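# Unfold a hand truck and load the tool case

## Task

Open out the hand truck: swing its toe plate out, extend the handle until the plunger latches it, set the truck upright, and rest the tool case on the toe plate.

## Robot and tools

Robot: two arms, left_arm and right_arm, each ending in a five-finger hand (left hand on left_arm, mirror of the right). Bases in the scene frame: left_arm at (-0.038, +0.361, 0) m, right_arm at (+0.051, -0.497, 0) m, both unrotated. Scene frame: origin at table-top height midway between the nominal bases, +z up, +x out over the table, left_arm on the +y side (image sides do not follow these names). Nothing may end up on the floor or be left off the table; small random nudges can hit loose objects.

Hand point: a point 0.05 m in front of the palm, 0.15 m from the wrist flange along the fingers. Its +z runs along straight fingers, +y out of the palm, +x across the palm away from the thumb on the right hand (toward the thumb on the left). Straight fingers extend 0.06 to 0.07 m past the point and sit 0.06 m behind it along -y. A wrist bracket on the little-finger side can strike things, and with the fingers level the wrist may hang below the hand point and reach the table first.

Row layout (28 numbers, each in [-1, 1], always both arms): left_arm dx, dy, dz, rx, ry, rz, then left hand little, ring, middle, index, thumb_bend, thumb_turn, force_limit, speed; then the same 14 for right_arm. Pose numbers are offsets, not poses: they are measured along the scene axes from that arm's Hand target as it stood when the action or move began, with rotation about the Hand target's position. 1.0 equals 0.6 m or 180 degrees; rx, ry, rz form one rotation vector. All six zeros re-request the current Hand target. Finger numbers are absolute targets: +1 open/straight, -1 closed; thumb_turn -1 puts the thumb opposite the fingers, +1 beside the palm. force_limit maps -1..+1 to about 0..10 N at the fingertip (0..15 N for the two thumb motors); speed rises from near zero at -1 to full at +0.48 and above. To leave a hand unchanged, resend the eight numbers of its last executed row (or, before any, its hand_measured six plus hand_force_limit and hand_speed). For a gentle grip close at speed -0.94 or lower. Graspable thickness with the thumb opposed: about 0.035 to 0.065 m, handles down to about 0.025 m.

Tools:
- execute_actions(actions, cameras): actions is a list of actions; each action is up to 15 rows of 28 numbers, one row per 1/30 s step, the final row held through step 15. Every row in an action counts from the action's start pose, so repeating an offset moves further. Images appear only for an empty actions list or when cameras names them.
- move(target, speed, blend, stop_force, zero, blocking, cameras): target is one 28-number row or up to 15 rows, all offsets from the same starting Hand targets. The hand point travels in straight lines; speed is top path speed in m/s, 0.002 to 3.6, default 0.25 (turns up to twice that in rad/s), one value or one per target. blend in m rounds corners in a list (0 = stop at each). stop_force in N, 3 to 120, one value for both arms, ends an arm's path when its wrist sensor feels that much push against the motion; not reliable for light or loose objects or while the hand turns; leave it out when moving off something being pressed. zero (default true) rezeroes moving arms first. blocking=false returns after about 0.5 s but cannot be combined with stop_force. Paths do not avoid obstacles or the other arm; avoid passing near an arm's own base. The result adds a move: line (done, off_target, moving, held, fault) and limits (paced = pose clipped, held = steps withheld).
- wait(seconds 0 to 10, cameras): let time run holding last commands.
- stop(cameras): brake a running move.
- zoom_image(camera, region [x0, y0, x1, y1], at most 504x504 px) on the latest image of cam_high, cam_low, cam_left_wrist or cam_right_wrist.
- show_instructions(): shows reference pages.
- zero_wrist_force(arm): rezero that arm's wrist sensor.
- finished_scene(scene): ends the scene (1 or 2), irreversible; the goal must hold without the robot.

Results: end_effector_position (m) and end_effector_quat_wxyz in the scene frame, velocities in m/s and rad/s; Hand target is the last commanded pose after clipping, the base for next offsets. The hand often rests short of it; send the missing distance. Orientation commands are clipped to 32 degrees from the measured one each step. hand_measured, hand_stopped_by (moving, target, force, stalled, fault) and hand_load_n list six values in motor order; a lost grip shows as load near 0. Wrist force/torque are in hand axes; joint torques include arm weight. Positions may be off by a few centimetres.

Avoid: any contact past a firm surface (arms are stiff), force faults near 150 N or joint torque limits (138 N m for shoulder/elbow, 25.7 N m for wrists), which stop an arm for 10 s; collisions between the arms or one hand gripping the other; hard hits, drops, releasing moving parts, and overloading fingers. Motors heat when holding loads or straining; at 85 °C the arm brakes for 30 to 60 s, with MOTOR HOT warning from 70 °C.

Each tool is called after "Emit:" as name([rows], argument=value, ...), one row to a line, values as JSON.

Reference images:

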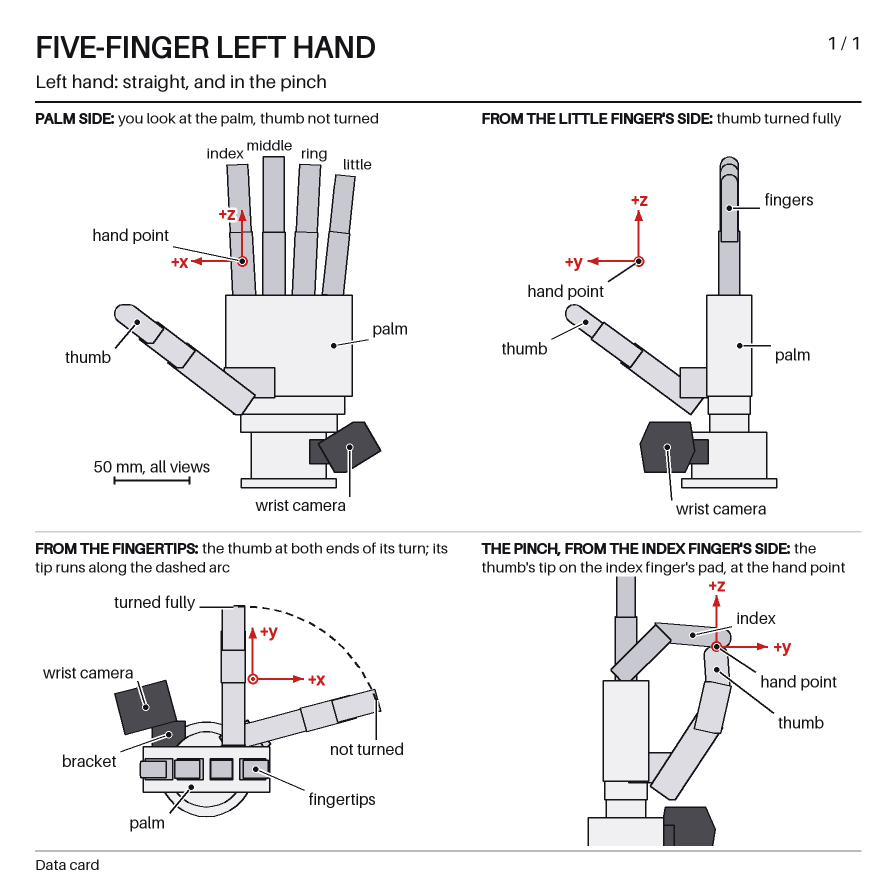

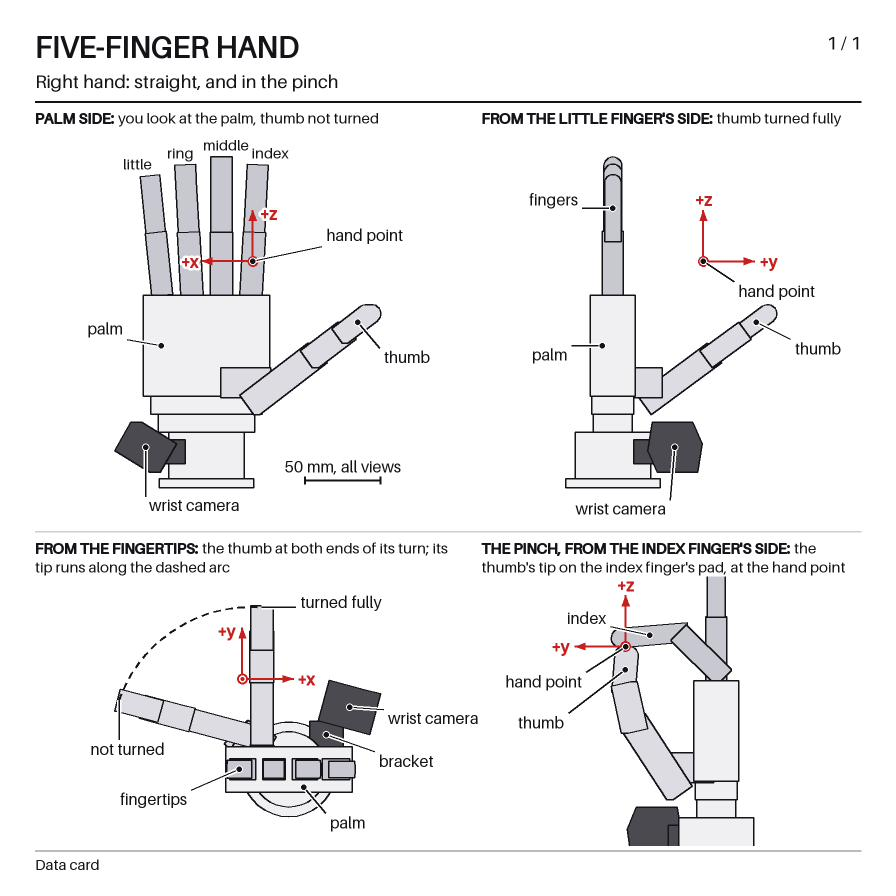

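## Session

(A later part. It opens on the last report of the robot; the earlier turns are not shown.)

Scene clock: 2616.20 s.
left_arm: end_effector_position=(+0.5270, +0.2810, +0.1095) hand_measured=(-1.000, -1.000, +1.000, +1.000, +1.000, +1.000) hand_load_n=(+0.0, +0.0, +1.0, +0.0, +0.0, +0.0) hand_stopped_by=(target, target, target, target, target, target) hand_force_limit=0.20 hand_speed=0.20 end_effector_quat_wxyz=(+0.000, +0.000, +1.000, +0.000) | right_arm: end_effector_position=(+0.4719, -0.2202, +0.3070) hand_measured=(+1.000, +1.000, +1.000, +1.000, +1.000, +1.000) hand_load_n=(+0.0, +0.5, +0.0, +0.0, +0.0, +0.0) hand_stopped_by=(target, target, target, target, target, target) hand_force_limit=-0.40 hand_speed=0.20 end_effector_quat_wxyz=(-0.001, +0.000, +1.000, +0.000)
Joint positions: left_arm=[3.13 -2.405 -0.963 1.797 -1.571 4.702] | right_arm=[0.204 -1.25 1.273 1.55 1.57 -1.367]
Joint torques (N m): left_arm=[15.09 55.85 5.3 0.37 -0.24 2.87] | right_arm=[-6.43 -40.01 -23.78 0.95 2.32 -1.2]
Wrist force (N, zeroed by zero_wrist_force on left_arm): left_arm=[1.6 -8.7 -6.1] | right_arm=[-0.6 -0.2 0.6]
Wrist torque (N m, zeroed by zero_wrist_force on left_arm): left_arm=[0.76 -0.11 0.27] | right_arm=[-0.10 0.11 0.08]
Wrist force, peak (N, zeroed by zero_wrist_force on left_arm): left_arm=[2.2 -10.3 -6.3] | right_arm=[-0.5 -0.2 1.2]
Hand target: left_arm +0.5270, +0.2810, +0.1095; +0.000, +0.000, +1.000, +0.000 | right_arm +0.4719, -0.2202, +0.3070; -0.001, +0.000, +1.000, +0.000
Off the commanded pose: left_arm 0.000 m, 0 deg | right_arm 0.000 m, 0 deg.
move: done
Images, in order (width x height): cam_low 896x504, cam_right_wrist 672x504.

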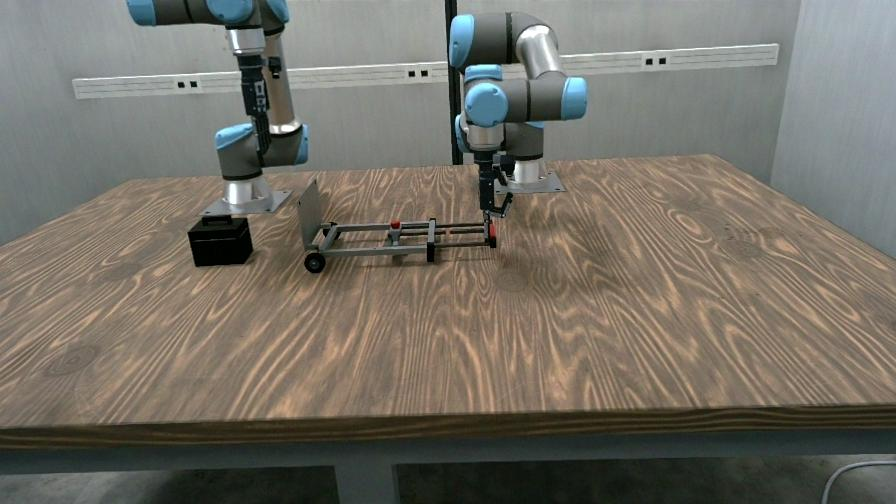

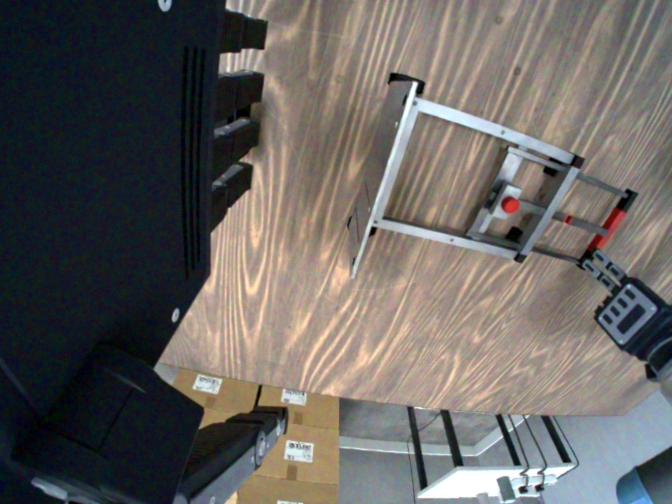

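Emit:
move([
  [0,-0.025,0,0,0,0,-1,-1,1,1,1,1,0.2,0.2,0,0,0,0,0,0,1,1,1,1,1,1,-0.4,0.2],
  [0,-0.025,0.17,0,0,0,-1,-1,1,1,1,1,0.2,0.2,0,0,0,0,0,0,1,1,1,1,1,1,-0.4,0.2],
  [0,0.1,0.17,0,0,0,-1,-1,1,1,1,1,0.2,0.2,0,0,0,0,0,0,1,1,1,1,1,1,-0.4,0.2],
], speed=[0.03,0.15,0.15])

Emit:
move(target=[0.05,0.1,0,0,0,-0.5,1,1,1,1,1,1,0.2,0.2,0,0,0,0,0,0,1,1,1,1,1,1,-0.4,0.2], speed=0.4)

Emit:
move(target=[0.05,0,0,0,0,-0.5,1,1,1,1,1,1,0.2,0.2,0,0,0,0,0,0,1,1,1,1,1,1,-0.4,0.2], speed=0.4, cameras=["all"])

Scene clock: 2737.23 s.
left_arm: end_effector_position=(+0.5269, +0.3408, +0.2115) hand_measured=(-1.000, -1.000, +1.000, +1.000, +1.000, +1.000) hand_load_n=(+0.0, +0.0, +0.0, +0.0, +0.0, +0.0) hand_stopped_by=(target, target, target, target, target, target) hand_force_limit=0.20 hand_speed=0.20 end_effector_quat_wxyz=(-0.001, +0.000, +1.000, +0.000) end_effector_velocity=(+0.000, +0.003, +0.000) end_effector_angular_velocity=(+0.000, +0.000, +0.002) | right_arm: end_effector_position=(+0.4719, -0.2202, +0.3070) hand_measured=(+1.000, +1.000, +1.000, +1.000, +1.000, +1.000) hand_load_n=(+0.0, +0.0, +0.0, +0.0, +0.0, +0.0) hand_stopped_by=(target, target, target, target, target, target) hand_force_limit=-0.40 hand_speed=0.20 end_effector_quat_wxyz=(-0.001, +0.000, +1.000, +0.000)
Joint positions: left_arm=[3.231 -2.334 -0.828 1.59 -1.571 4.803] | right_arm=[0.204 -1.25 1.273 1.55 1.57 -1.367]
Joint velocities: left_arm=[0.005 0.001 -0.001 0 0 0.002] | right_arm=[within noise]
Joint torques (N m): left_arm=[9.48 58.05 5.24 -0.63 2.33 2.63] | right_arm=[-6.61 -40.48 -23.82 0.88 2.27 -1.21]
Wrist force (N, zeroed by zero_wrist_force on left_arm): left_arm=[-0.5 0.6 -0.7] | right_arm=[-0.5 -0.1 0.8]
Wrist torque (N m, zeroed by zero_wrist_force on left_arm): left_arm=[0.15 0.03 -0.01] | right_arm=[-0.09 0.08 0.08]
Wrist force, peak (N, zeroed by zero_wrist_force on left_arm): left_arm=[1.5 -9.0 -6.5] | right_arm=[-0.7 -0.1 1.0]
Hand target: left_arm +0.5270, +0.3410, +0.2115; +0.000, +0.000, +1.000, +0.000 | right_arm +0.4719, -0.2202, +0.3070; -0.001, +0.000, +1.000, +0.000
Off the commanded pose: left_arm 0.000 m, 0 deg | right_arm 0.000 m, 0 deg.
move: done

Scene clock: 2739.90 s.
left_arm: end_effector_position=(+0.5571, +0.4004, +0.2115) hand_measured=(+1.000, +1.000, +1.000, +1.000, +1.000, +1.000) hand_load_n=(+0.0, +0.0, +0.0, +0.0, +0.0, +0.0) hand_stopped_by=(target, target, target, target, target, target) hand_force_limit=0.20 hand_speed=0.20 end_effector_quat_wxyz=(-0.036, +0.631, +0.775, +0.024) | right_arm: end_effector_position=(+0.4719, -0.2202, +0.3070) hand_measured=(+1.000, +1.000, +1.000, +1.000, +1.000, +1.000) hand_load_n=(+0.0, +0.0, +0.0, +0.0, +0.0, +0.0) hand_stopped_by=(target, target, target, target, target, target) hand_force_limit=-0.40 hand_speed=0.20 end_effector_quat_wxyz=(-0.001, +0.000, +1.000, +0.000)
Joint positions: left_arm=[3.344 -2.181 -1.095 1.698 -1.658 6.282] | right_arm=[0.204 -1.25 1.273 1.55 1.57 -1.367]
Joint torques (N m): left_arm=[-9.07 32.51 29.55 -4.34 -3.42 2.51] | right_arm=[-5.51 -40.54 -24.12 1.04 2.27 -1.18]
Wrist force (N, zeroed by zero_wrist_force on left_arm): left_arm=[0.1 1.3 -1.4] | right_arm=[-0.6 -0.2 0.5]
Wrist torque (N m, zeroed by zero_wrist_force on left_arm): left_arm=[0.29 -0.07 -0.01] | right_arm=[-0.10 0.11 0.07]
Wrist force, peak (N, zeroed by zero_wrist_force on left_arm): left_arm=[0.2 1.6 -1.6] | right_arm=[-1.0 -0.4 0.8]
Hand target: left_arm +0.5570, +0.4010, +0.2115; +0.000, +0.707, +0.707, +0.000 | right_arm +0.4719, -0.2202, +0.3070; -0.001, +0.000, +1.000, +0.000
Off the commanded pose: left_arm 0.001 m, 13 deg | right_arm 0.000 m, 0 deg.
joint sent to its limit (left arm) — joint 6 (wrist 3), upper limit. The joint targets are off in orientation, not in position.
move: off_target (left_arm)

Scene clock: 2743.07 s.
left_arm: end_effector_position=(+0.5872, +0.4003, +0.2115) hand_measured=(+1.000, +1.000, +1.000, +1.000, +1.000, +1.000) hand_load_n=(+0.0, +0.0, +0.0, +0.0, +0.0, +0.0) hand_stopped_by=(target, target, target, target, target, target) hand_force_limit=0.20 hand_speed=0.20 end_effector_quat_wxyz=(-0.371, +0.705, +0.596, +0.098) | right_arm: end_effector_position=(+0.4719, -0.2202, +0.3070) hand_measured=(+1.000, +1.000, +1.000, +1.000, +1.000, +1.000) hand_load_n=(+0.0, +0.0, +0.0, +0.0, +0.0, +0.0) hand_stopped_by=(target, target, target, target, target, target) hand_force_limit=-0.40 hand_speed=0.20 end_effector_quat_wxyz=(-0.001, +0.000, +1.000, +0.000)
Joint positions: left_arm=[3.125 -2.512 -0.781 1.302 -2.26 6.282] | right_arm=[0.204 -1.25 1.273 1.55 1.57 -1.367]
Joint torques (N m): left_arm=[10.41 62.15 5.18 -1.11 1.28 1.11] | right_arm=[-5.68 -40.06 -23.92 0.93 2.25 -1.12]
Wrist force (N, zeroed by zero_wrist_force on left_arm): left_arm=[-0.3 2.1 -1.0] | right_arm=[-0.5 -0.3 0.6]
Wrist torque (N m, zeroed by zero_wrist_force on left_arm): left_arm=[0.39 0.01 -0.02] | right_arm=[-0.12 0.10 0.08]
Wrist force, peak (N, zeroed by zero_wrist_force on left_arm): left_arm=[-1.1 2.8 -1.1] | right_arm=[-0.9 -0.1 0.8]
Hand target: left_arm +0.5872, +0.4003, +0.2115; -0.371, +0.705, +0.596, +0.098 (not the last commanded pose) | right_arm +0.4719, -0.2202, +0.3070; -0.001, +0.000, +1.000, +0.000
Off the commanded pose: left_arm 0.001 m, 90 deg; orientation clipped | right_arm 0.000 m, 0 deg.
move: held (left_arm; a check stopped the path); limits=paced,held
pose unreachable (left arm): on one or more control steps of this call, first in action 0 (counted from 0), this arm could not follow its commanded pose, so it was not sent that pose on those steps. It may still have moved: this result reports where it is.
cause: moving toward the commanded pose would bring two parts of the arm too close to each other (joints 4 (wrist 1) to 6 (wrist 3) lie between them).

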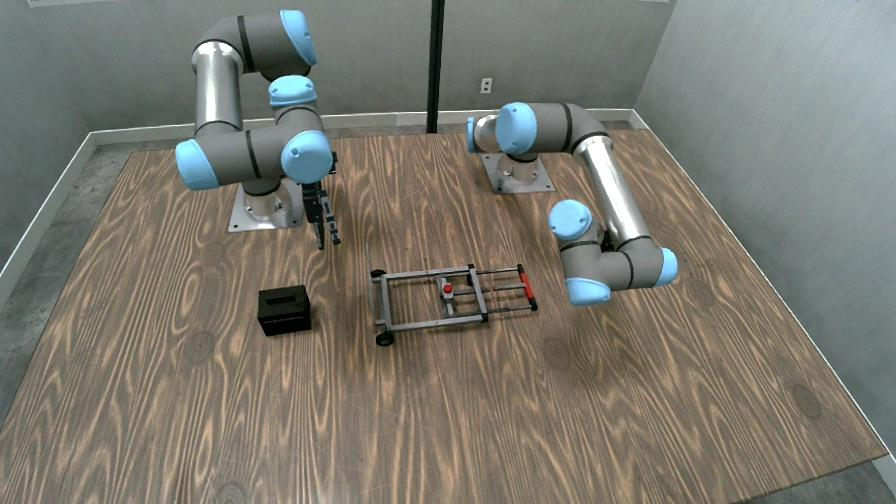

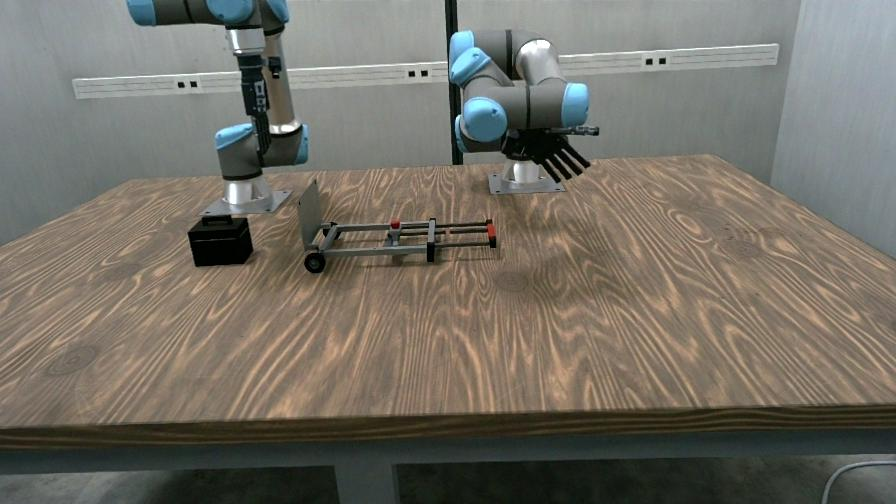

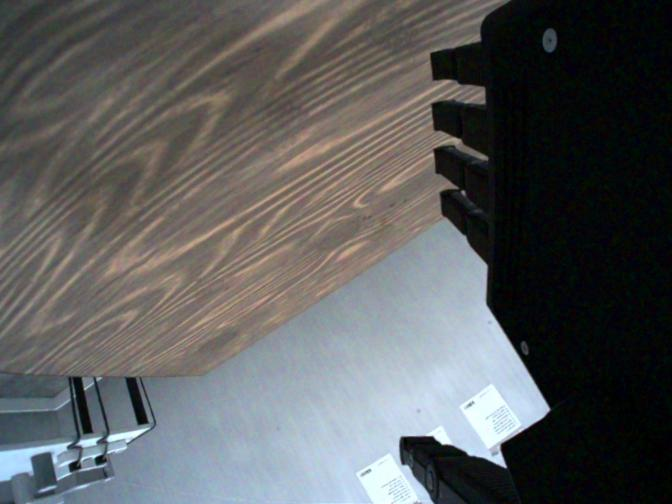

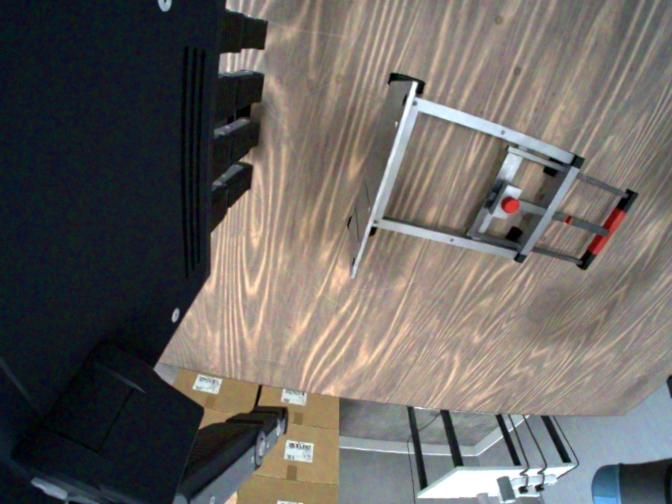

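Emit:
move(target=[0,0,0.1,-0.0724,-0.2742,0.5211,1,1,1,1,1,1,0.2,0.2,0,0,0,0,0,0,1,1,1,1,1,1,-0.4,0.2], speed=0.4)

Scene clock: 2751.40 s.
left_arm: end_effector_position=(+0.5858, +0.4003, +0.2709) hand_measured=(+1.000, +1.000, +1.000, +1.000, +1.000, +1.000) hand_load_n=(-0.5, +0.0, +0.0, +0.0, +0.0, +0.0) hand_stopped_by=(target, target, target, target, target, target) hand_force_limit=0.20 hand_speed=0.20 end_effector_quat_wxyz=(+0.015, +0.005, +1.000, +0.001) | right_arm: end_effector_position=(+0.4719, -0.2202, +0.3070) hand_measured=(+1.000, +1.000, +1.000, +1.000, +1.000, +1.000) hand_load_n=(+0.0, +0.0, +0.0, +0.0, +0.0, +0.0) hand_stopped_by=(target, target, target, target, target, target) hand_force_limit=-0.40 hand_speed=0.20 end_effector_quat_wxyz=(-0.001, +0.000, +1.000, +0.000)
Joint positions: left_arm=[3.316 -2.665 -0.035 1.16 -1.568 4.897] | right_arm=[0.204 -1.25 1.273 1.55 1.57 -1.367]
Joint torques (N m): left_arm=[10.4 63.94 27.54 -0.53 2.42 -2.72] | right_arm=[-5.37 -40.75 -24.64 0.96 2.18 -1.11]
Wrist force (N, zeroed by zero_wrist_force on left_arm): left_arm=[-0.4 1.2 -1.3] | right_arm=[-0.9 -0.1 0.6]
Wrist torque (N m, zeroed by zero_wrist_force on left_arm): left_arm=[0.22 0.00 0.16] | right_arm=[-0.08 0.16 0.06]
Wrist force, peak (N, zeroed by zero_wrist_force on left_arm): left_arm=[-0.3 2.4 -1.3] | right_arm=[-0.8 -0.3 0.8]
Hand target: left_arm +0.5872, +0.4003, +0.2715; +0.000, +0.000, +1.000, +0.000 | right_arm +0.4719, -0.2202, +0.3070; -0.001, +0.000, +1.000, +0.000
Off the commanded pose: left_arm 0.002 m, 2 deg | right_arm 0.000 m, 0 deg.
elbow stopped short (left arm): the move would have taken joint 3 (elbow) straighter than the controller allows.
move: done

Now rotate the positive way.

Emit:
move(target=[0,0,-0.1,0,0,0.5,1,1,1,1,1,1,0.2,0.2,0,0,0,0,0,0,1,1,1,1,1,1,-0.4,0.2], speed=0.4)

Emit:
move(target=[0.01,-0.1,0,0,0,0.5,1,1,1,1,1,1,0.2,0.2,0,0,0,0,0,0,1,1,1,1,1,1,-0.4,0.2], speed=0.4, cameras=["all"])

Scene clock: 2758.43 s.
left_arm: end_effector_position=(+0.5856, +0.4001, +0.2109) hand_measured=(+1.000, +1.000, +1.000, +1.000, +1.000, +1.000) hand_load_n=(+0.0, +0.0, +0.0, +0.0, +0.0, +0.0) hand_stopped_by=(target, target, target, target, target, target) hand_force_limit=0.20 hand_speed=0.20 end_effector_quat_wxyz=(-0.024, +0.710, -0.704, +0.023) | right_arm: end_effector_position=(+0.4719, -0.2202, +0.3070) hand_measured=(+1.000, +1.000, +1.000, +1.000, +1.000, +1.000) hand_load_n=(+0.0, +0.0, +0.0, +0.0, +0.0, +0.0) hand_stopped_by=(target, target, target, target, target, target) hand_force_limit=-0.40 hand_speed=0.20 end_effector_quat_wxyz=(-0.001, +0.000, +1.000, +0.000)
Joint positions: left_arm=[3.446 -2.738 -0.035 1.265 -1.552 3.438] | right_arm=[0.204 -1.25 1.273 1.55 1.57 -1.367]
Joint torques (N m): left_arm=[10.02 46.16 20.55 -4.35 2.39 -2.24] | right_arm=[-5.17 -40.11 -23.89 0.9 2.28 -1.08]
Wrist force (N, zeroed by zero_wrist_force on left_arm): left_arm=[-0.4 1.0 -0.9] | right_arm=[-0.7 -0.2 0.6]
Wrist torque (N m, zeroed by zero_wrist_force on left_arm): left_arm=[0.17 -0.01 0.17] | right_arm=[-0.10 0.13 0.06]
Wrist force, peak (N, zeroed by zero_wrist_force on left_arm): left_arm=[-0.6 1.7 -1.2] | right_arm=[-1.0 -0.3 0.7]
Hand target: left_arm +0.5872, +0.4003, +0.2115; +0.000, +0.707, -0.707, +0.000 | right_arm +0.4719, -0.2202, +0.3070; -0.001, +0.000, +1.000, +0.000
Off the commanded pose: left_arm 0.002 m, 4 deg | right_arm 0.000 m, 0 deg.
elbow stopped short (left arm): the move would have taken joint 3 (elbow) straighter than the controller allows.
move: off_target (left_arm)

Scene clock: 2761.23 s.
left_arm: end_effector_position=(+0.5932, +0.3403, +0.2115) hand_measured=(+1.000, +1.000, +1.000, +1.000, +1.000, +1.000) hand_load_n=(+0.0, +0.0, +0.0, +0.0, +0.0, +0.0) hand_stopped_by=(target, target, target, target, target, target) hand_force_limit=0.20 hand_speed=0.20 end_effector_quat_wxyz=(+0.000, +1.000, +0.000, +0.000) | right_arm: end_effector_position=(+0.4719, -0.2202, +0.3070) hand_measured=(+1.000, +1.000, +1.000, +1.000, +1.000, +1.000) hand_load_n=(+0.0, +0.0, +0.0, +0.0, +0.0, +0.0) hand_stopped_by=(target, target, target, target, target, target) hand_force_limit=-0.40 hand_speed=0.20 end_effector_quat_wxyz=(-0.001, +0.000, +1.000, +0.000)
Joint positions: left_arm=[3.431 -2.335 -0.825 1.59 -1.57 1.861] | right_arm=[0.204 -1.25 1.273 1.55 1.57 -1.367]
Joint torques (N m): left_arm=[-9.17 56.11 6.35 -0.73 -2.59 -2.48] | right_arm=[-4.82 -40.41 -23.77 0.91 2.19 -0.99]
Wrist force (N, zeroed by zero_wrist_force on left_arm): left_arm=[-0.3 0.7 -0.6] | right_arm=[-0.6 0.0 0.6]
Wrist torque (N m, zeroed by zero_wrist_force on left_arm): left_arm=[0.13 0.02 0.18] | right_arm=[-0.06 0.12 0.08]
Wrist force, peak (N, zeroed by zero_wrist_force on left_arm): left_arm=[-0.3 1.5 -1.0] | right_arm=[-0.7 -0.5 0.7]
Hand target: left_arm +0.5932, +0.3403, +0.2115; +0.000, +1.000, +0.000, +0.000 | right_arm +0.4719, -0.2202, +0.3070; -0.001, +0.000, +1.000, +0.000
Off the commanded pose: left_arm 0.000 m, 0 deg | right_arm 0.000 m, 0 deg.
move: done

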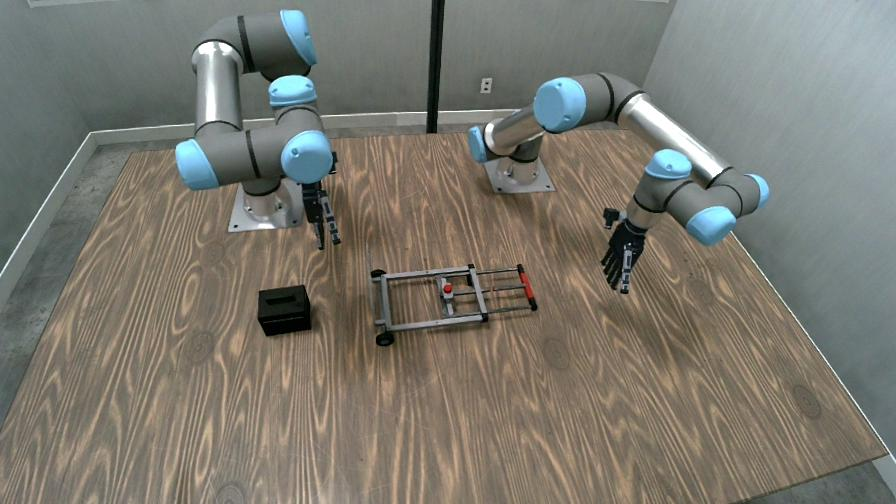

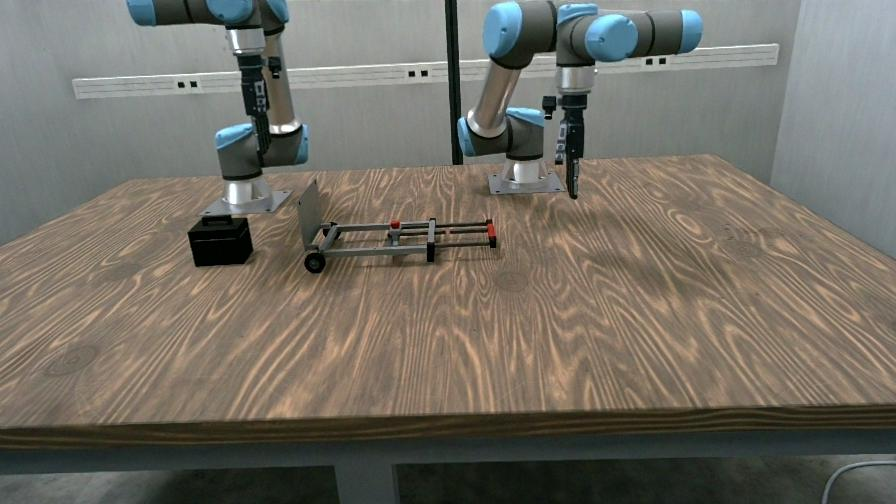

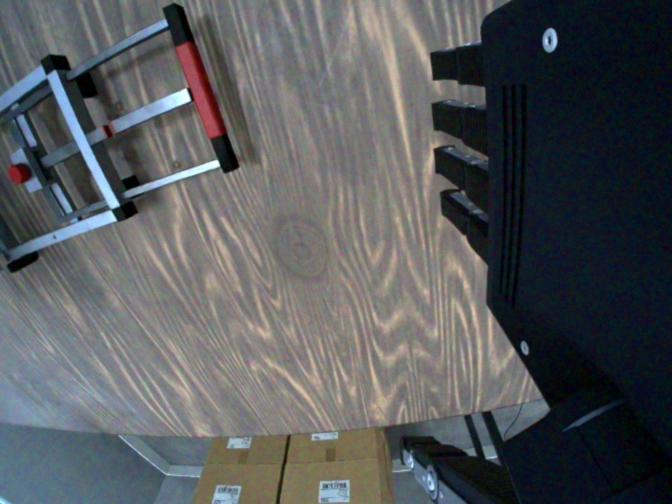

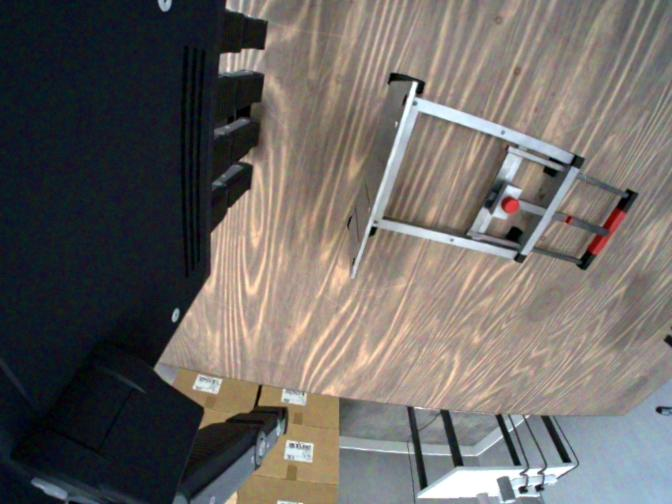

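Emit:
move(target=[-0.0353,0.008,-0.2,0,0,0,0,0,0,0,1,1,0.2,0.2,0,0,0,0,0,0,1,1,1,1,1,1,-0.4,0.2], speed=0.15, cameras=["cam_left_wrist","cam_high","cam_low"])

Scene clock: 2801.53 s.
left_arm: end_effector_position=(+0.5720, +0.3451, +0.0917) hand_measured=(+0.000, +0.000, +0.000, +0.000, +1.000, +1.000) hand_load_n=(+0.0, +0.0, +0.0, +0.0, +0.0, +0.0) hand_stopped_by=(target, target, target, target, target, target) hand_force_limit=0.20 hand_speed=0.20 end_effector_quat_wxyz=(+0.000, +1.000, +0.000, +0.000) | right_arm: end_effector_position=(+0.4719, -0.2202, +0.3070) hand_measured=(+1.000, +1.000, +1.000, +1.000, +1.000, +1.000) hand_load_n=(+0.0, +0.0, +0.0, +0.0, +0.0, +0.0) hand_stopped_by=(target, target, target, target, target, target) hand_force_limit=-0.40 hand_speed=0.20 end_effector_quat_wxyz=(-0.001, +0.000, +1.000, +0.000)
Joint positions: left_arm=[3.45 -2.335 -1.138 1.902 -1.57 1.879] | right_arm=[0.204 -1.25 1.273 1.55 1.57 -1.367]
Joint torques (N m): left_arm=[10.13 36.56 5.86 -0.63 2.45 2.73] | right_arm=[-4.47 -40.39 -23.94 0.94 2.2 -0.99]
Wrist force (N, zeroed by zero_wrist_force on left_arm): left_arm=[0.1 1.0 -0.6] | right_arm=[-0.7 -0.2 0.6]
Wrist torque (N m, zeroed by zero_wrist_force on left_arm): left_arm=[0.16 -0.04 0.01] | right_arm=[-0.10 0.14 0.07]
Wrist force, peak (N, zeroed by zero_wrist_force on left_arm): left_arm=[-0.2 0.6 -1.6] | right_arm=[-1.0 -0.2 0.6]
Hand target: left_arm +0.5720, +0.3451, +0.0915; +0.000, +1.000, +0.000, +0.000 | right_arm +0.4719, -0.2202, +0.3070; -0.001, +0.000, +1.000, +0.000
Off the commanded pose: left_arm 0.000 m, 0 deg | right_arm 0.000 m, 0 deg.
move: done
Images, in order (width x height): cam_high 896x504, cam_low 896x504, cam_left_wrist 672x504.

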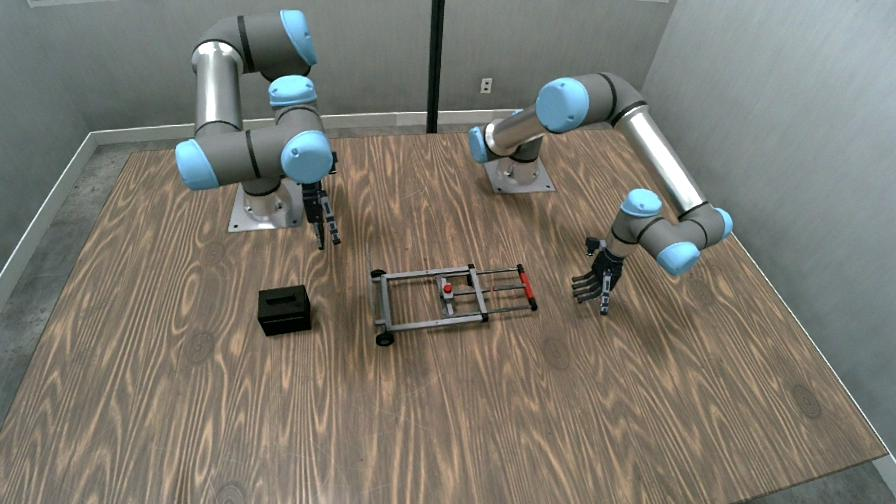

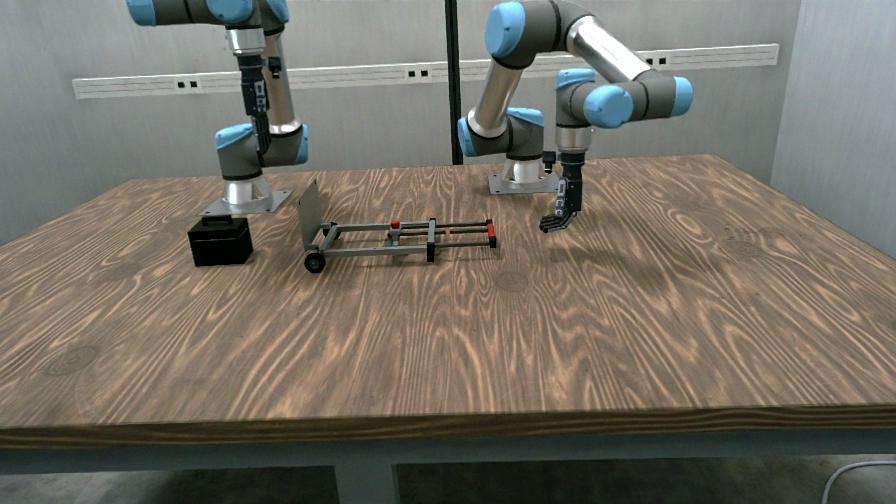

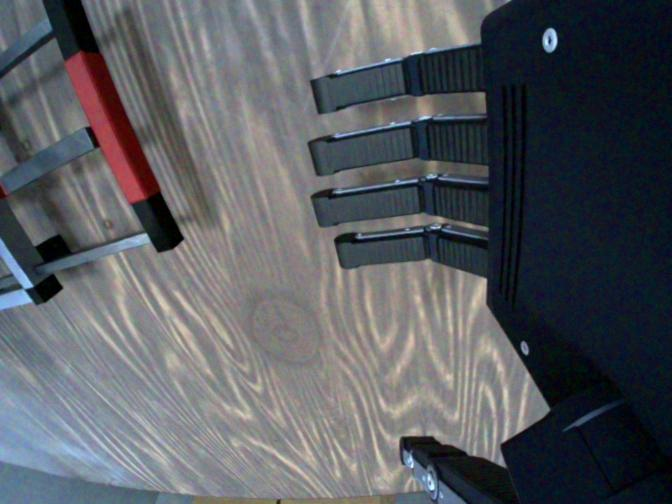

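Emit:
move(target=[0,0,-0.1,0,0,0,0,0,0,0,1,1,0.2,0.2,0,0,0,0,0,0,1,1,1,1,1,1,-0.4,0.2], speed=0.05, stop_force=5)

Emit:
move(target=[0,-0.25,0,0,0,0,0,0,0,0,1,1,0.2,0.2,0,0,0,0,0,0,1,1,1,1,1,1,-0.4,0.2], speed=0.03, stop_force=4, cameras=["cam_left_wrist","cam_high","cam_low"])

Emit:
zoom_image(camera="cam_low", region=[400, 160, 560, 280])

Scene clock: 2816.17 s.
left_arm: end_effector_position=(+0.5720, +0.3451, +0.0315) hand_measured=(+0.000, +0.000, +0.000, +0.000, +1.000, +1.000) hand_load_n=(+0.0, +0.0, +0.5, +0.0, +0.0, +0.0) hand_stopped_by=(target, target, target, target, target, target) hand_force_limit=0.20 hand_speed=0.20 end_effector_quat_wxyz=(+0.000, +1.000, +0.000, +0.000) | right_arm: end_effector_position=(+0.4719, -0.2202, +0.3070) hand_measured=(+1.000, +1.000, +1.000, +1.000, +1.000, +1.000) hand_load_n=(+0.0, +0.0, +0.0, +0.0, +0.0, +0.0) hand_stopped_by=(target, target, target, target, target, target) hand_force_limit=-0.40 hand_speed=0.20 end_effector_quat_wxyz=(-0.001, +0.000, +1.000, +0.000)
Joint positions: left_arm=[3.45 -2.393 -1.196 2.019 -1.57 1.879] | right_arm=[0.204 -1.25 1.273 1.55 1.57 -1.367]
Joint torques (N m): left_arm=[4.56 37.6 4.39 -0.6 -0.97 0.18] | right_arm=[-3.88 -40.14 -23.8 0.93 2.23 -0.95]
Wrist force (N, zeroed by zero_wrist_force on left_arm): left_arm=[0.1 0.7 -0.7] | right_arm=[-0.4 -0.2 0.6]
Wrist torque (N m, zeroed by zero_wrist_force on left_arm): left_arm=[0.14 -0.06 0.02] | right_arm=[-0.10 0.09 0.08]
Wrist force, peak (N, zeroed by zero_wrist_force on left_arm): left_arm=[0.2 1.1 -1.2] | right_arm=[-0.8 -0.2 0.9]
Hand target: left_arm +0.5720, +0.3451, +0.0315; +0.000, +1.000, +0.000, +0.000 | right_arm +0.4719, -0.2202, +0.3070; -0.001, +0.000, +1.000, +0.000
Off the commanded pose: left_arm 0.000 m, 0 deg | right_arm 0.000 m, 0 deg.
move: done

Scene clock: 2822.17 s.
left_arm: end_effector_position=(+0.5720, +0.2014, +0.0316) hand_measured=(+0.000, +0.000, +0.000, +0.000, +1.000, +1.000) hand_load_n=(+0.0, +0.0, +0.0, +0.0, +0.0, +0.0) hand_stopped_by=(target, target, target, target, target, target) hand_force_limit=0.20 hand_speed=0.20 end_effector_quat_wxyz=(+0.000, +1.000, +0.000, +0.000) | right_arm: end_effector_position=(+0.4719, -0.2202, +0.3070) hand_measured=(+1.000, +1.000, +1.000, +1.000, +1.000, +1.000) hand_load_n=(+0.0, +0.0, +0.0, +0.0, +0.0, +0.0) hand_stopped_by=(target, target, target, target, target, target) hand_force_limit=-0.40 hand_speed=0.20 end_effector_quat_wxyz=(-0.001, +0.000, +1.000, +0.000)
Joint positions: left_arm=[3.201 -2.409 -1.167 2.005 -1.57 1.63] | right_arm=[0.204 -1.25 1.273 1.55 1.57 -1.367]
Joint torques (N m): left_arm=[9.61 57.42 4.69 -0.58 0.15 2.72] | right_arm=[-3.14 -40 -24.38 1.03 2.27 -1.02]
Wrist force (N, zeroed by zero_wrist_force on left_arm): left_arm=[0.0 1.0 -1.0] | right_arm=[-0.4 0.0 0.7]
Wrist torque (N m, zeroed by zero_wrist_force on left_arm): left_arm=[0.18 -0.07 0.01] | right_arm=[-0.08 0.08 0.09]
Wrist force, peak (N, zeroed by zero_wrist_force on left_arm): left_arm=[-0.1 -3.9 0.4] | right_arm=[-0.7 -0.2 0.9]
Hand target: left_arm +0.5720, +0.2014, +0.0316; +0.000, +1.000, +0.000, +0.000 (not the last commanded pose) | right_arm +0.4719, -0.2202, +0.3070; -0.001, +0.000, +1.000, +0.000
Off the commanded pose: left_arm 0.006 m, 0 deg | right_arm 0.000 m, 0 deg.
move: contact (left_arm)
Images, in order (width x height): cam_high 896x504, cam_low 896x504, cam_left_wrist 672x504.

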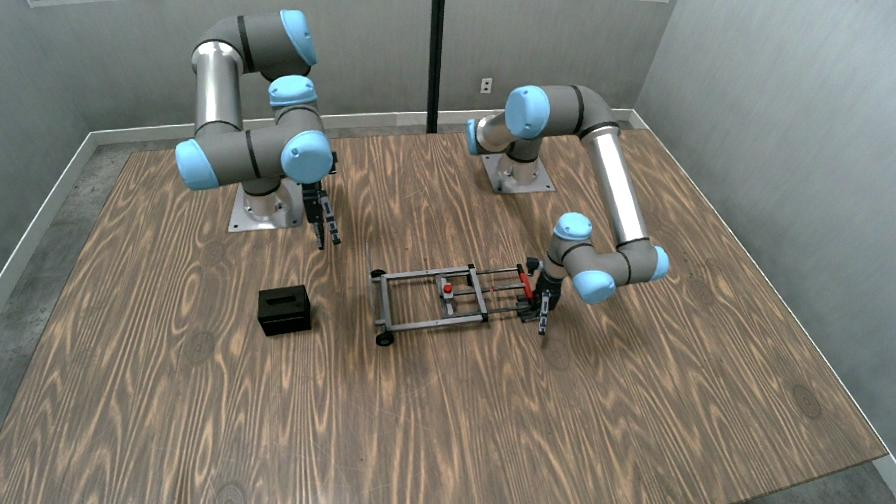

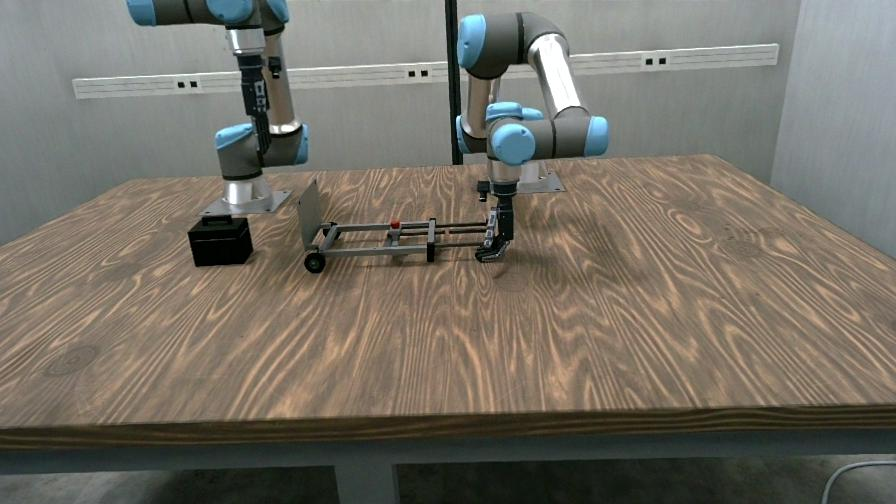

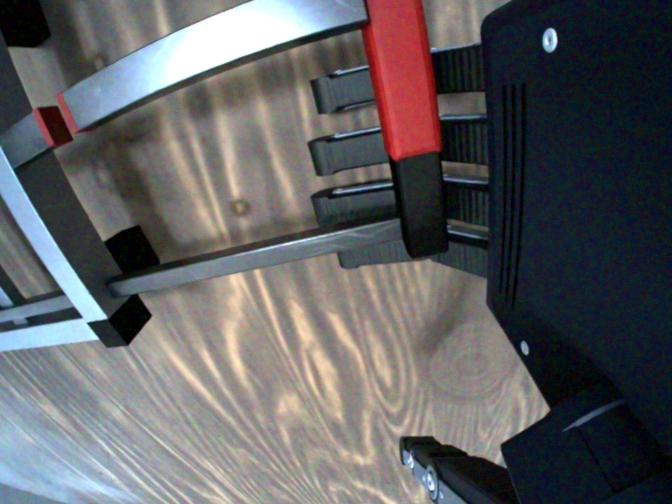

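Scaled by 3.150.

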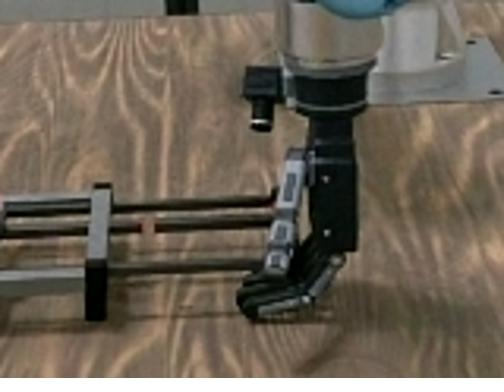

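Emit:
move(target=[0,-0.002,0.033,0,0,0,0,0,0,0,1,1,0.2,0.2,0,0,0,0,0,0,1,1,1,1,1,1,-0.4,0.2], speed=0.02, cameras=["cam_left_wrist","cam_low"])

Emit:
zoom_image(camera="cam_low", region=[400, 160, 560, 280])

Scene clock: 2835.27 s.
left_arm: end_effector_position=(+0.5720, +0.2003, +0.0512) hand_measured=(+0.000, +0.000, +0.000, +0.000, +1.000, +1.000) hand_load_n=(+0.0, +0.5, +1.0, +0.0, +0.0, +0.0) hand_stopped_by=(target, target, target, target, target, target) hand_force_limit=0.20 hand_speed=0.20 end_effector_quat_wxyz=(+0.000, +1.000, +0.000, +0.000) | right_arm: end_effector_position=(+0.4719, -0.2202, +0.3070) hand_measured=(+1.000, +1.000, +1.000, +1.000, +1.000, +1.000) hand_load_n=(+0.0, +0.0, +0.0, +0.0, +0.0, +0.0) hand_stopped_by=(target, target, target, target, target, target) hand_force_limit=-0.40 hand_speed=0.20 end_effector_quat_wxyz=(-0.001, +0.000, +1.000, +0.000)
Joint positions: left_arm=[3.199 -2.389 -1.149 1.968 -1.57 1.628] | right_arm=[0.204 -1.25 1.273 1.55 1.57 -1.367]
Joint torques (N m): left_arm=[-11.49 59.97 27.72 -5.46 0.87 -2.57] | right_arm=[-2.63 -40.52 -23.62 0.96 2.26 -0.94]
Wrist force (N, zeroed by zero_wrist_force on left_arm): left_arm=[0.1 -3.5 4.8] | right_arm=[-0.7 -0.2 0.6]
Wrist torque (N m, zeroed by zero_wrist_force on left_arm): left_arm=[-0.18 0.06 0.30] | right_arm=[-0.10 0.13 0.07]
Wrist force, peak (N, zeroed by zero_wrist_force on left_arm): left_arm=[-0.1 -4.6 4.9] | right_arm=[-0.8 -0.1 0.9]
Hand target: left_arm +0.5720, +0.2002, +0.0514; +0.000, +1.000, +0.000, +0.000 | right_arm +0.4719, -0.2202, +0.3070; -0.001, +0.000, +1.000, +0.000
Off the commanded pose: left_arm 0.000 m, 0 deg | right_arm 0.000 m, 0 deg.
move: done
Images, in order (width x height): cam_low 896x504, cam_left_wrist 672x504.

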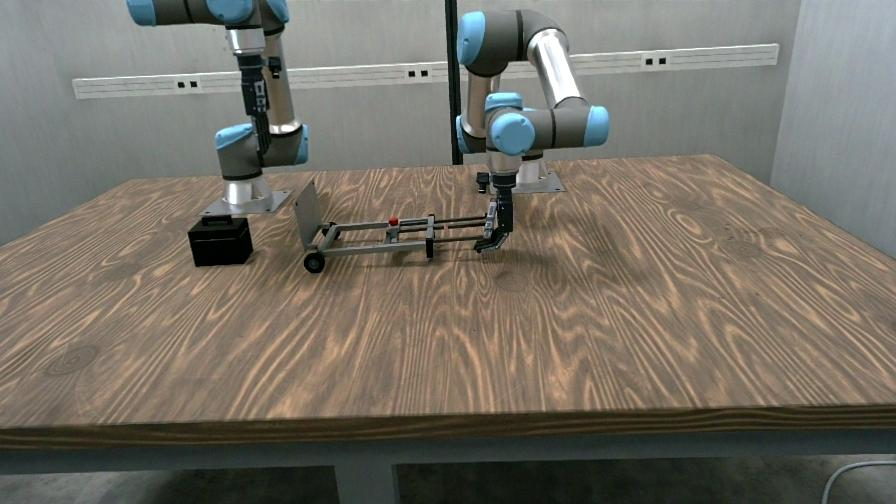

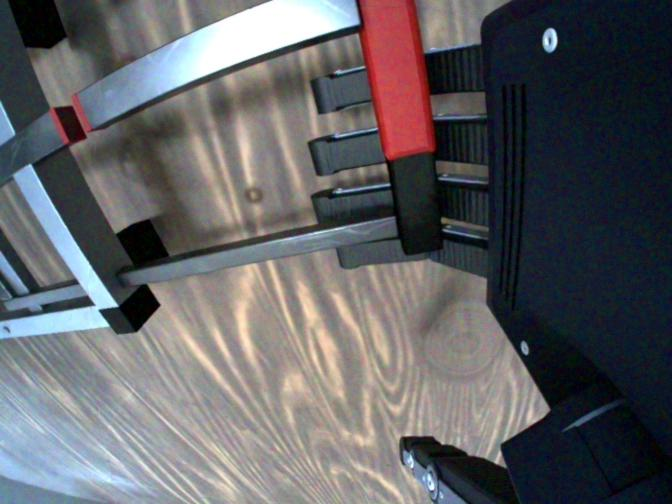

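Scaled by 3.150.

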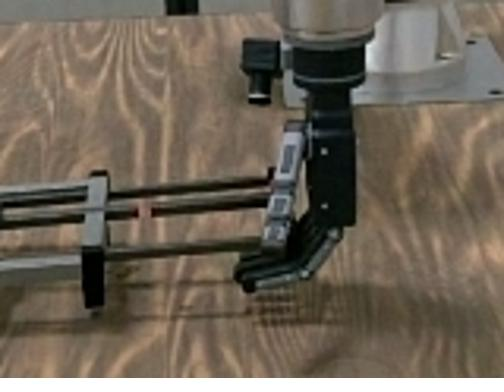

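Emit:
move(target=[0,-0.0075,0.073,0,0,0,0,0,0,0,1,1,0.2,0.2,0,0,0,0,0,0,1,1,1,1,1,1,-0.4,0.2], speed=0.04)

Emit:
move(target=[0,0,0,0,0,0,-0.25,-0.25,1,1,1,1,-0.4,-0.3,0,0,0,0,0,0,1,1,1,1,1,1,-0.4,0.2], speed=0.04, cameras=["cam_left_wrist","cam_low"])

Emit:
zoom_image(camera="cam_low", region=[400, 160, 560, 280])

Scene clock: 2847.60 s.
left_arm: end_effector_position=(+0.5720, +0.1957, +0.0950) hand_measured=(+0.000, +0.000, +0.000, +0.000, +1.000, +1.000) hand_load_n=(+0.0, +1.0, +0.5, +0.0, +0.0, +0.0) hand_stopped_by=(target, target, target, target, target, target) hand_force_limit=0.20 hand_speed=0.20 end_effector_quat_wxyz=(+0.000, +1.000, +0.000, +0.000) | right_arm: end_effector_position=(+0.4719, -0.2202, +0.3070) hand_measured=(+1.000, +1.000, +1.000, +1.000, +1.000, +1.000) hand_load_n=(+0.0, +0.0, +0.0, -0.5, +0.0, +0.0) hand_stopped_by=(target, target, target, target, target, target) hand_force_limit=-0.40 hand_speed=0.20 end_effector_quat_wxyz=(-0.001, +0.000, +1.000, +0.000)
Joint positions: left_arm=[3.191 -2.352 -1.099 1.88 -1.57 1.62] | right_arm=[0.204 -1.25 1.273 1.55 1.57 -1.367]
Joint torques (N m): left_arm=[-9.67 58.87 30.58 -5.2 1.25 -2.43] | right_arm=[-2.48 -39.9 -23.94 0.96 2.29 -0.91]
Wrist force (N, zeroed by zero_wrist_force on left_arm): left_arm=[-0.4 1.6 5.0] | right_arm=[-0.5 -0.2 0.6]
Wrist torque (N m, zeroed by zero_wrist_force on left_arm): left_arm=[-0.04 0.20 0.09] | right_arm=[-0.10 0.10 0.08]
Wrist force, peak (N, zeroed by zero_wrist_force on left_arm): left_arm=[0.0 -3.6 4.8] | right_arm=[-0.7 -0.3 1.0]
Hand target: left_arm +0.5720, +0.1957, +0.0952; +0.000, +1.000, +0.000, +0.000 | right_arm +0.4719, -0.2202, +0.3070; -0.001, +0.000, +1.000, +0.000
Off the commanded pose: left_arm 0.000 m, 0 deg | right_arm 0.000 m, 0 deg.
move: done

Scene clock: 2848.40 s.
left_arm: end_effector_position=(+0.5720, +0.1957, +0.0952) hand_measured=(-0.250, -0.250, +1.000, +1.000, +1.000, +1.000) hand_load_n=(+1.5, +2.0, +0.0, +0.0, +0.0, +0.0) hand_stopped_by=(target, force, target, target, target, target) hand_force_limit=-0.40 hand_speed=-0.30 end_effector_quat_wxyz=(+0.000, +1.000, +0.000, +0.000) | right_arm: end_effector_position=(+0.4719, -0.2202, +0.3070) hand_measured=(+1.000, +1.000, +1.000, +1.000, +1.000, +1.000) hand_load_n=(+0.0, +0.0, +0.0, +0.0, +0.0, +0.0) hand_stopped_by=(target, target, target, target, target, target) hand_force_limit=-0.40 hand_speed=0.20 end_effector_quat_wxyz=(-0.001, +0.000, +1.000, +0.000)
Joint positions: left_arm=[3.191 -2.351 -1.099 1.88 -1.57 1.62] | right_arm=[0.204 -1.25 1.273 1.55 1.57 -1.367]
Joint torques (N m): left_arm=[-7.33 57.73 28.77 -4.71 -2.27 -2.5] | right_arm=[-2.23 -40.32 -23.64 1.05 2.26 -0.96]
Wrist force (N, zeroed by zero_wrist_force on left_arm): left_arm=[-0.7 1.6 5.0] | right_arm=[-0.5 -0.2 0.7]
Wrist torque (N m, zeroed by zero_wrist_force on left_arm): left_arm=[0.08 0.24 0.13] | right_arm=[-0.10 0.10 0.08]
Wrist force, peak (N, zeroed by zero_wrist_force on left_arm): left_arm=[-0.6 1.4 5.5] | right_arm=[-0.7 0.1 0.8]
Hand target: left_arm +0.5720, +0.1957, +0.0952; +0.000, +1.000, +0.000, +0.000 | right_arm +0.4719, -0.2202, +0.3070; -0.001, +0.000, +1.000, +0.000
Off the commanded pose: left_arm 0.000 m, 0 deg | right_arm 0.000 m, 0 deg.
move: done
Images, in order (width x height): cam_low 896x504, cam_left_wrist 672x504.

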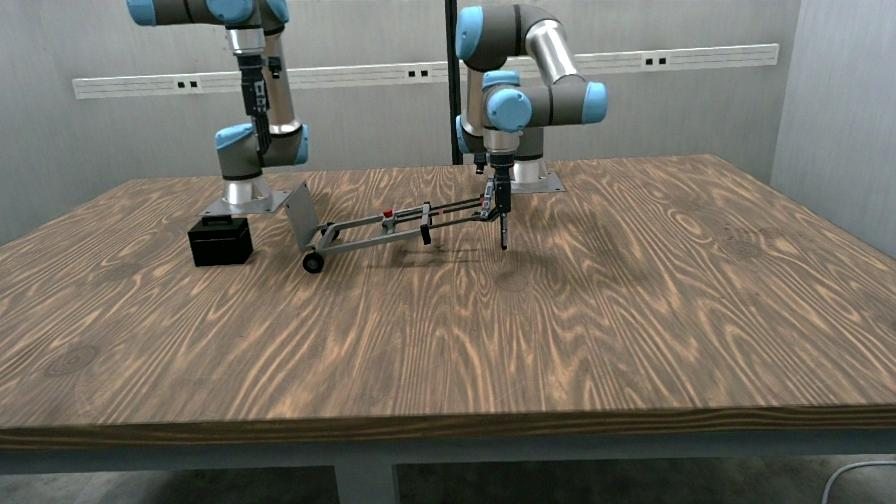

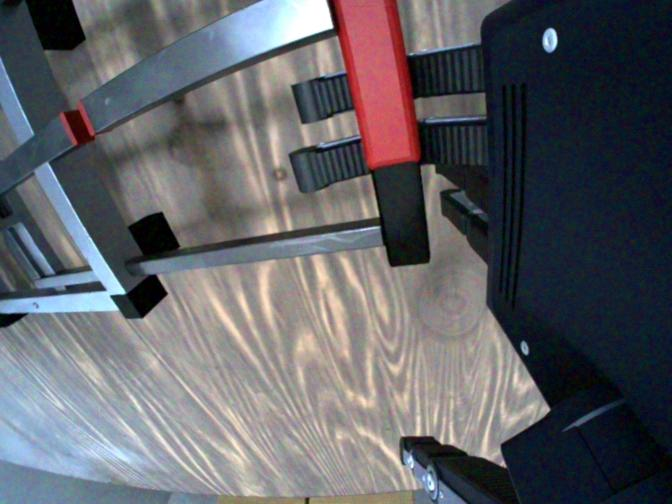

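Scaled by 3.150.

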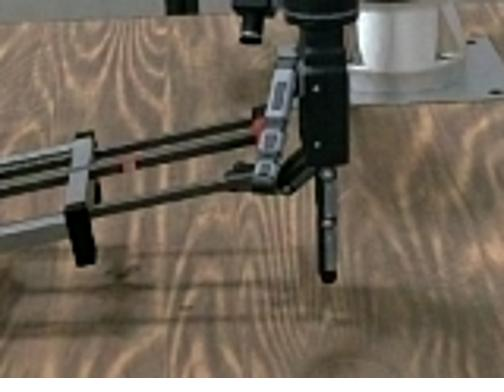

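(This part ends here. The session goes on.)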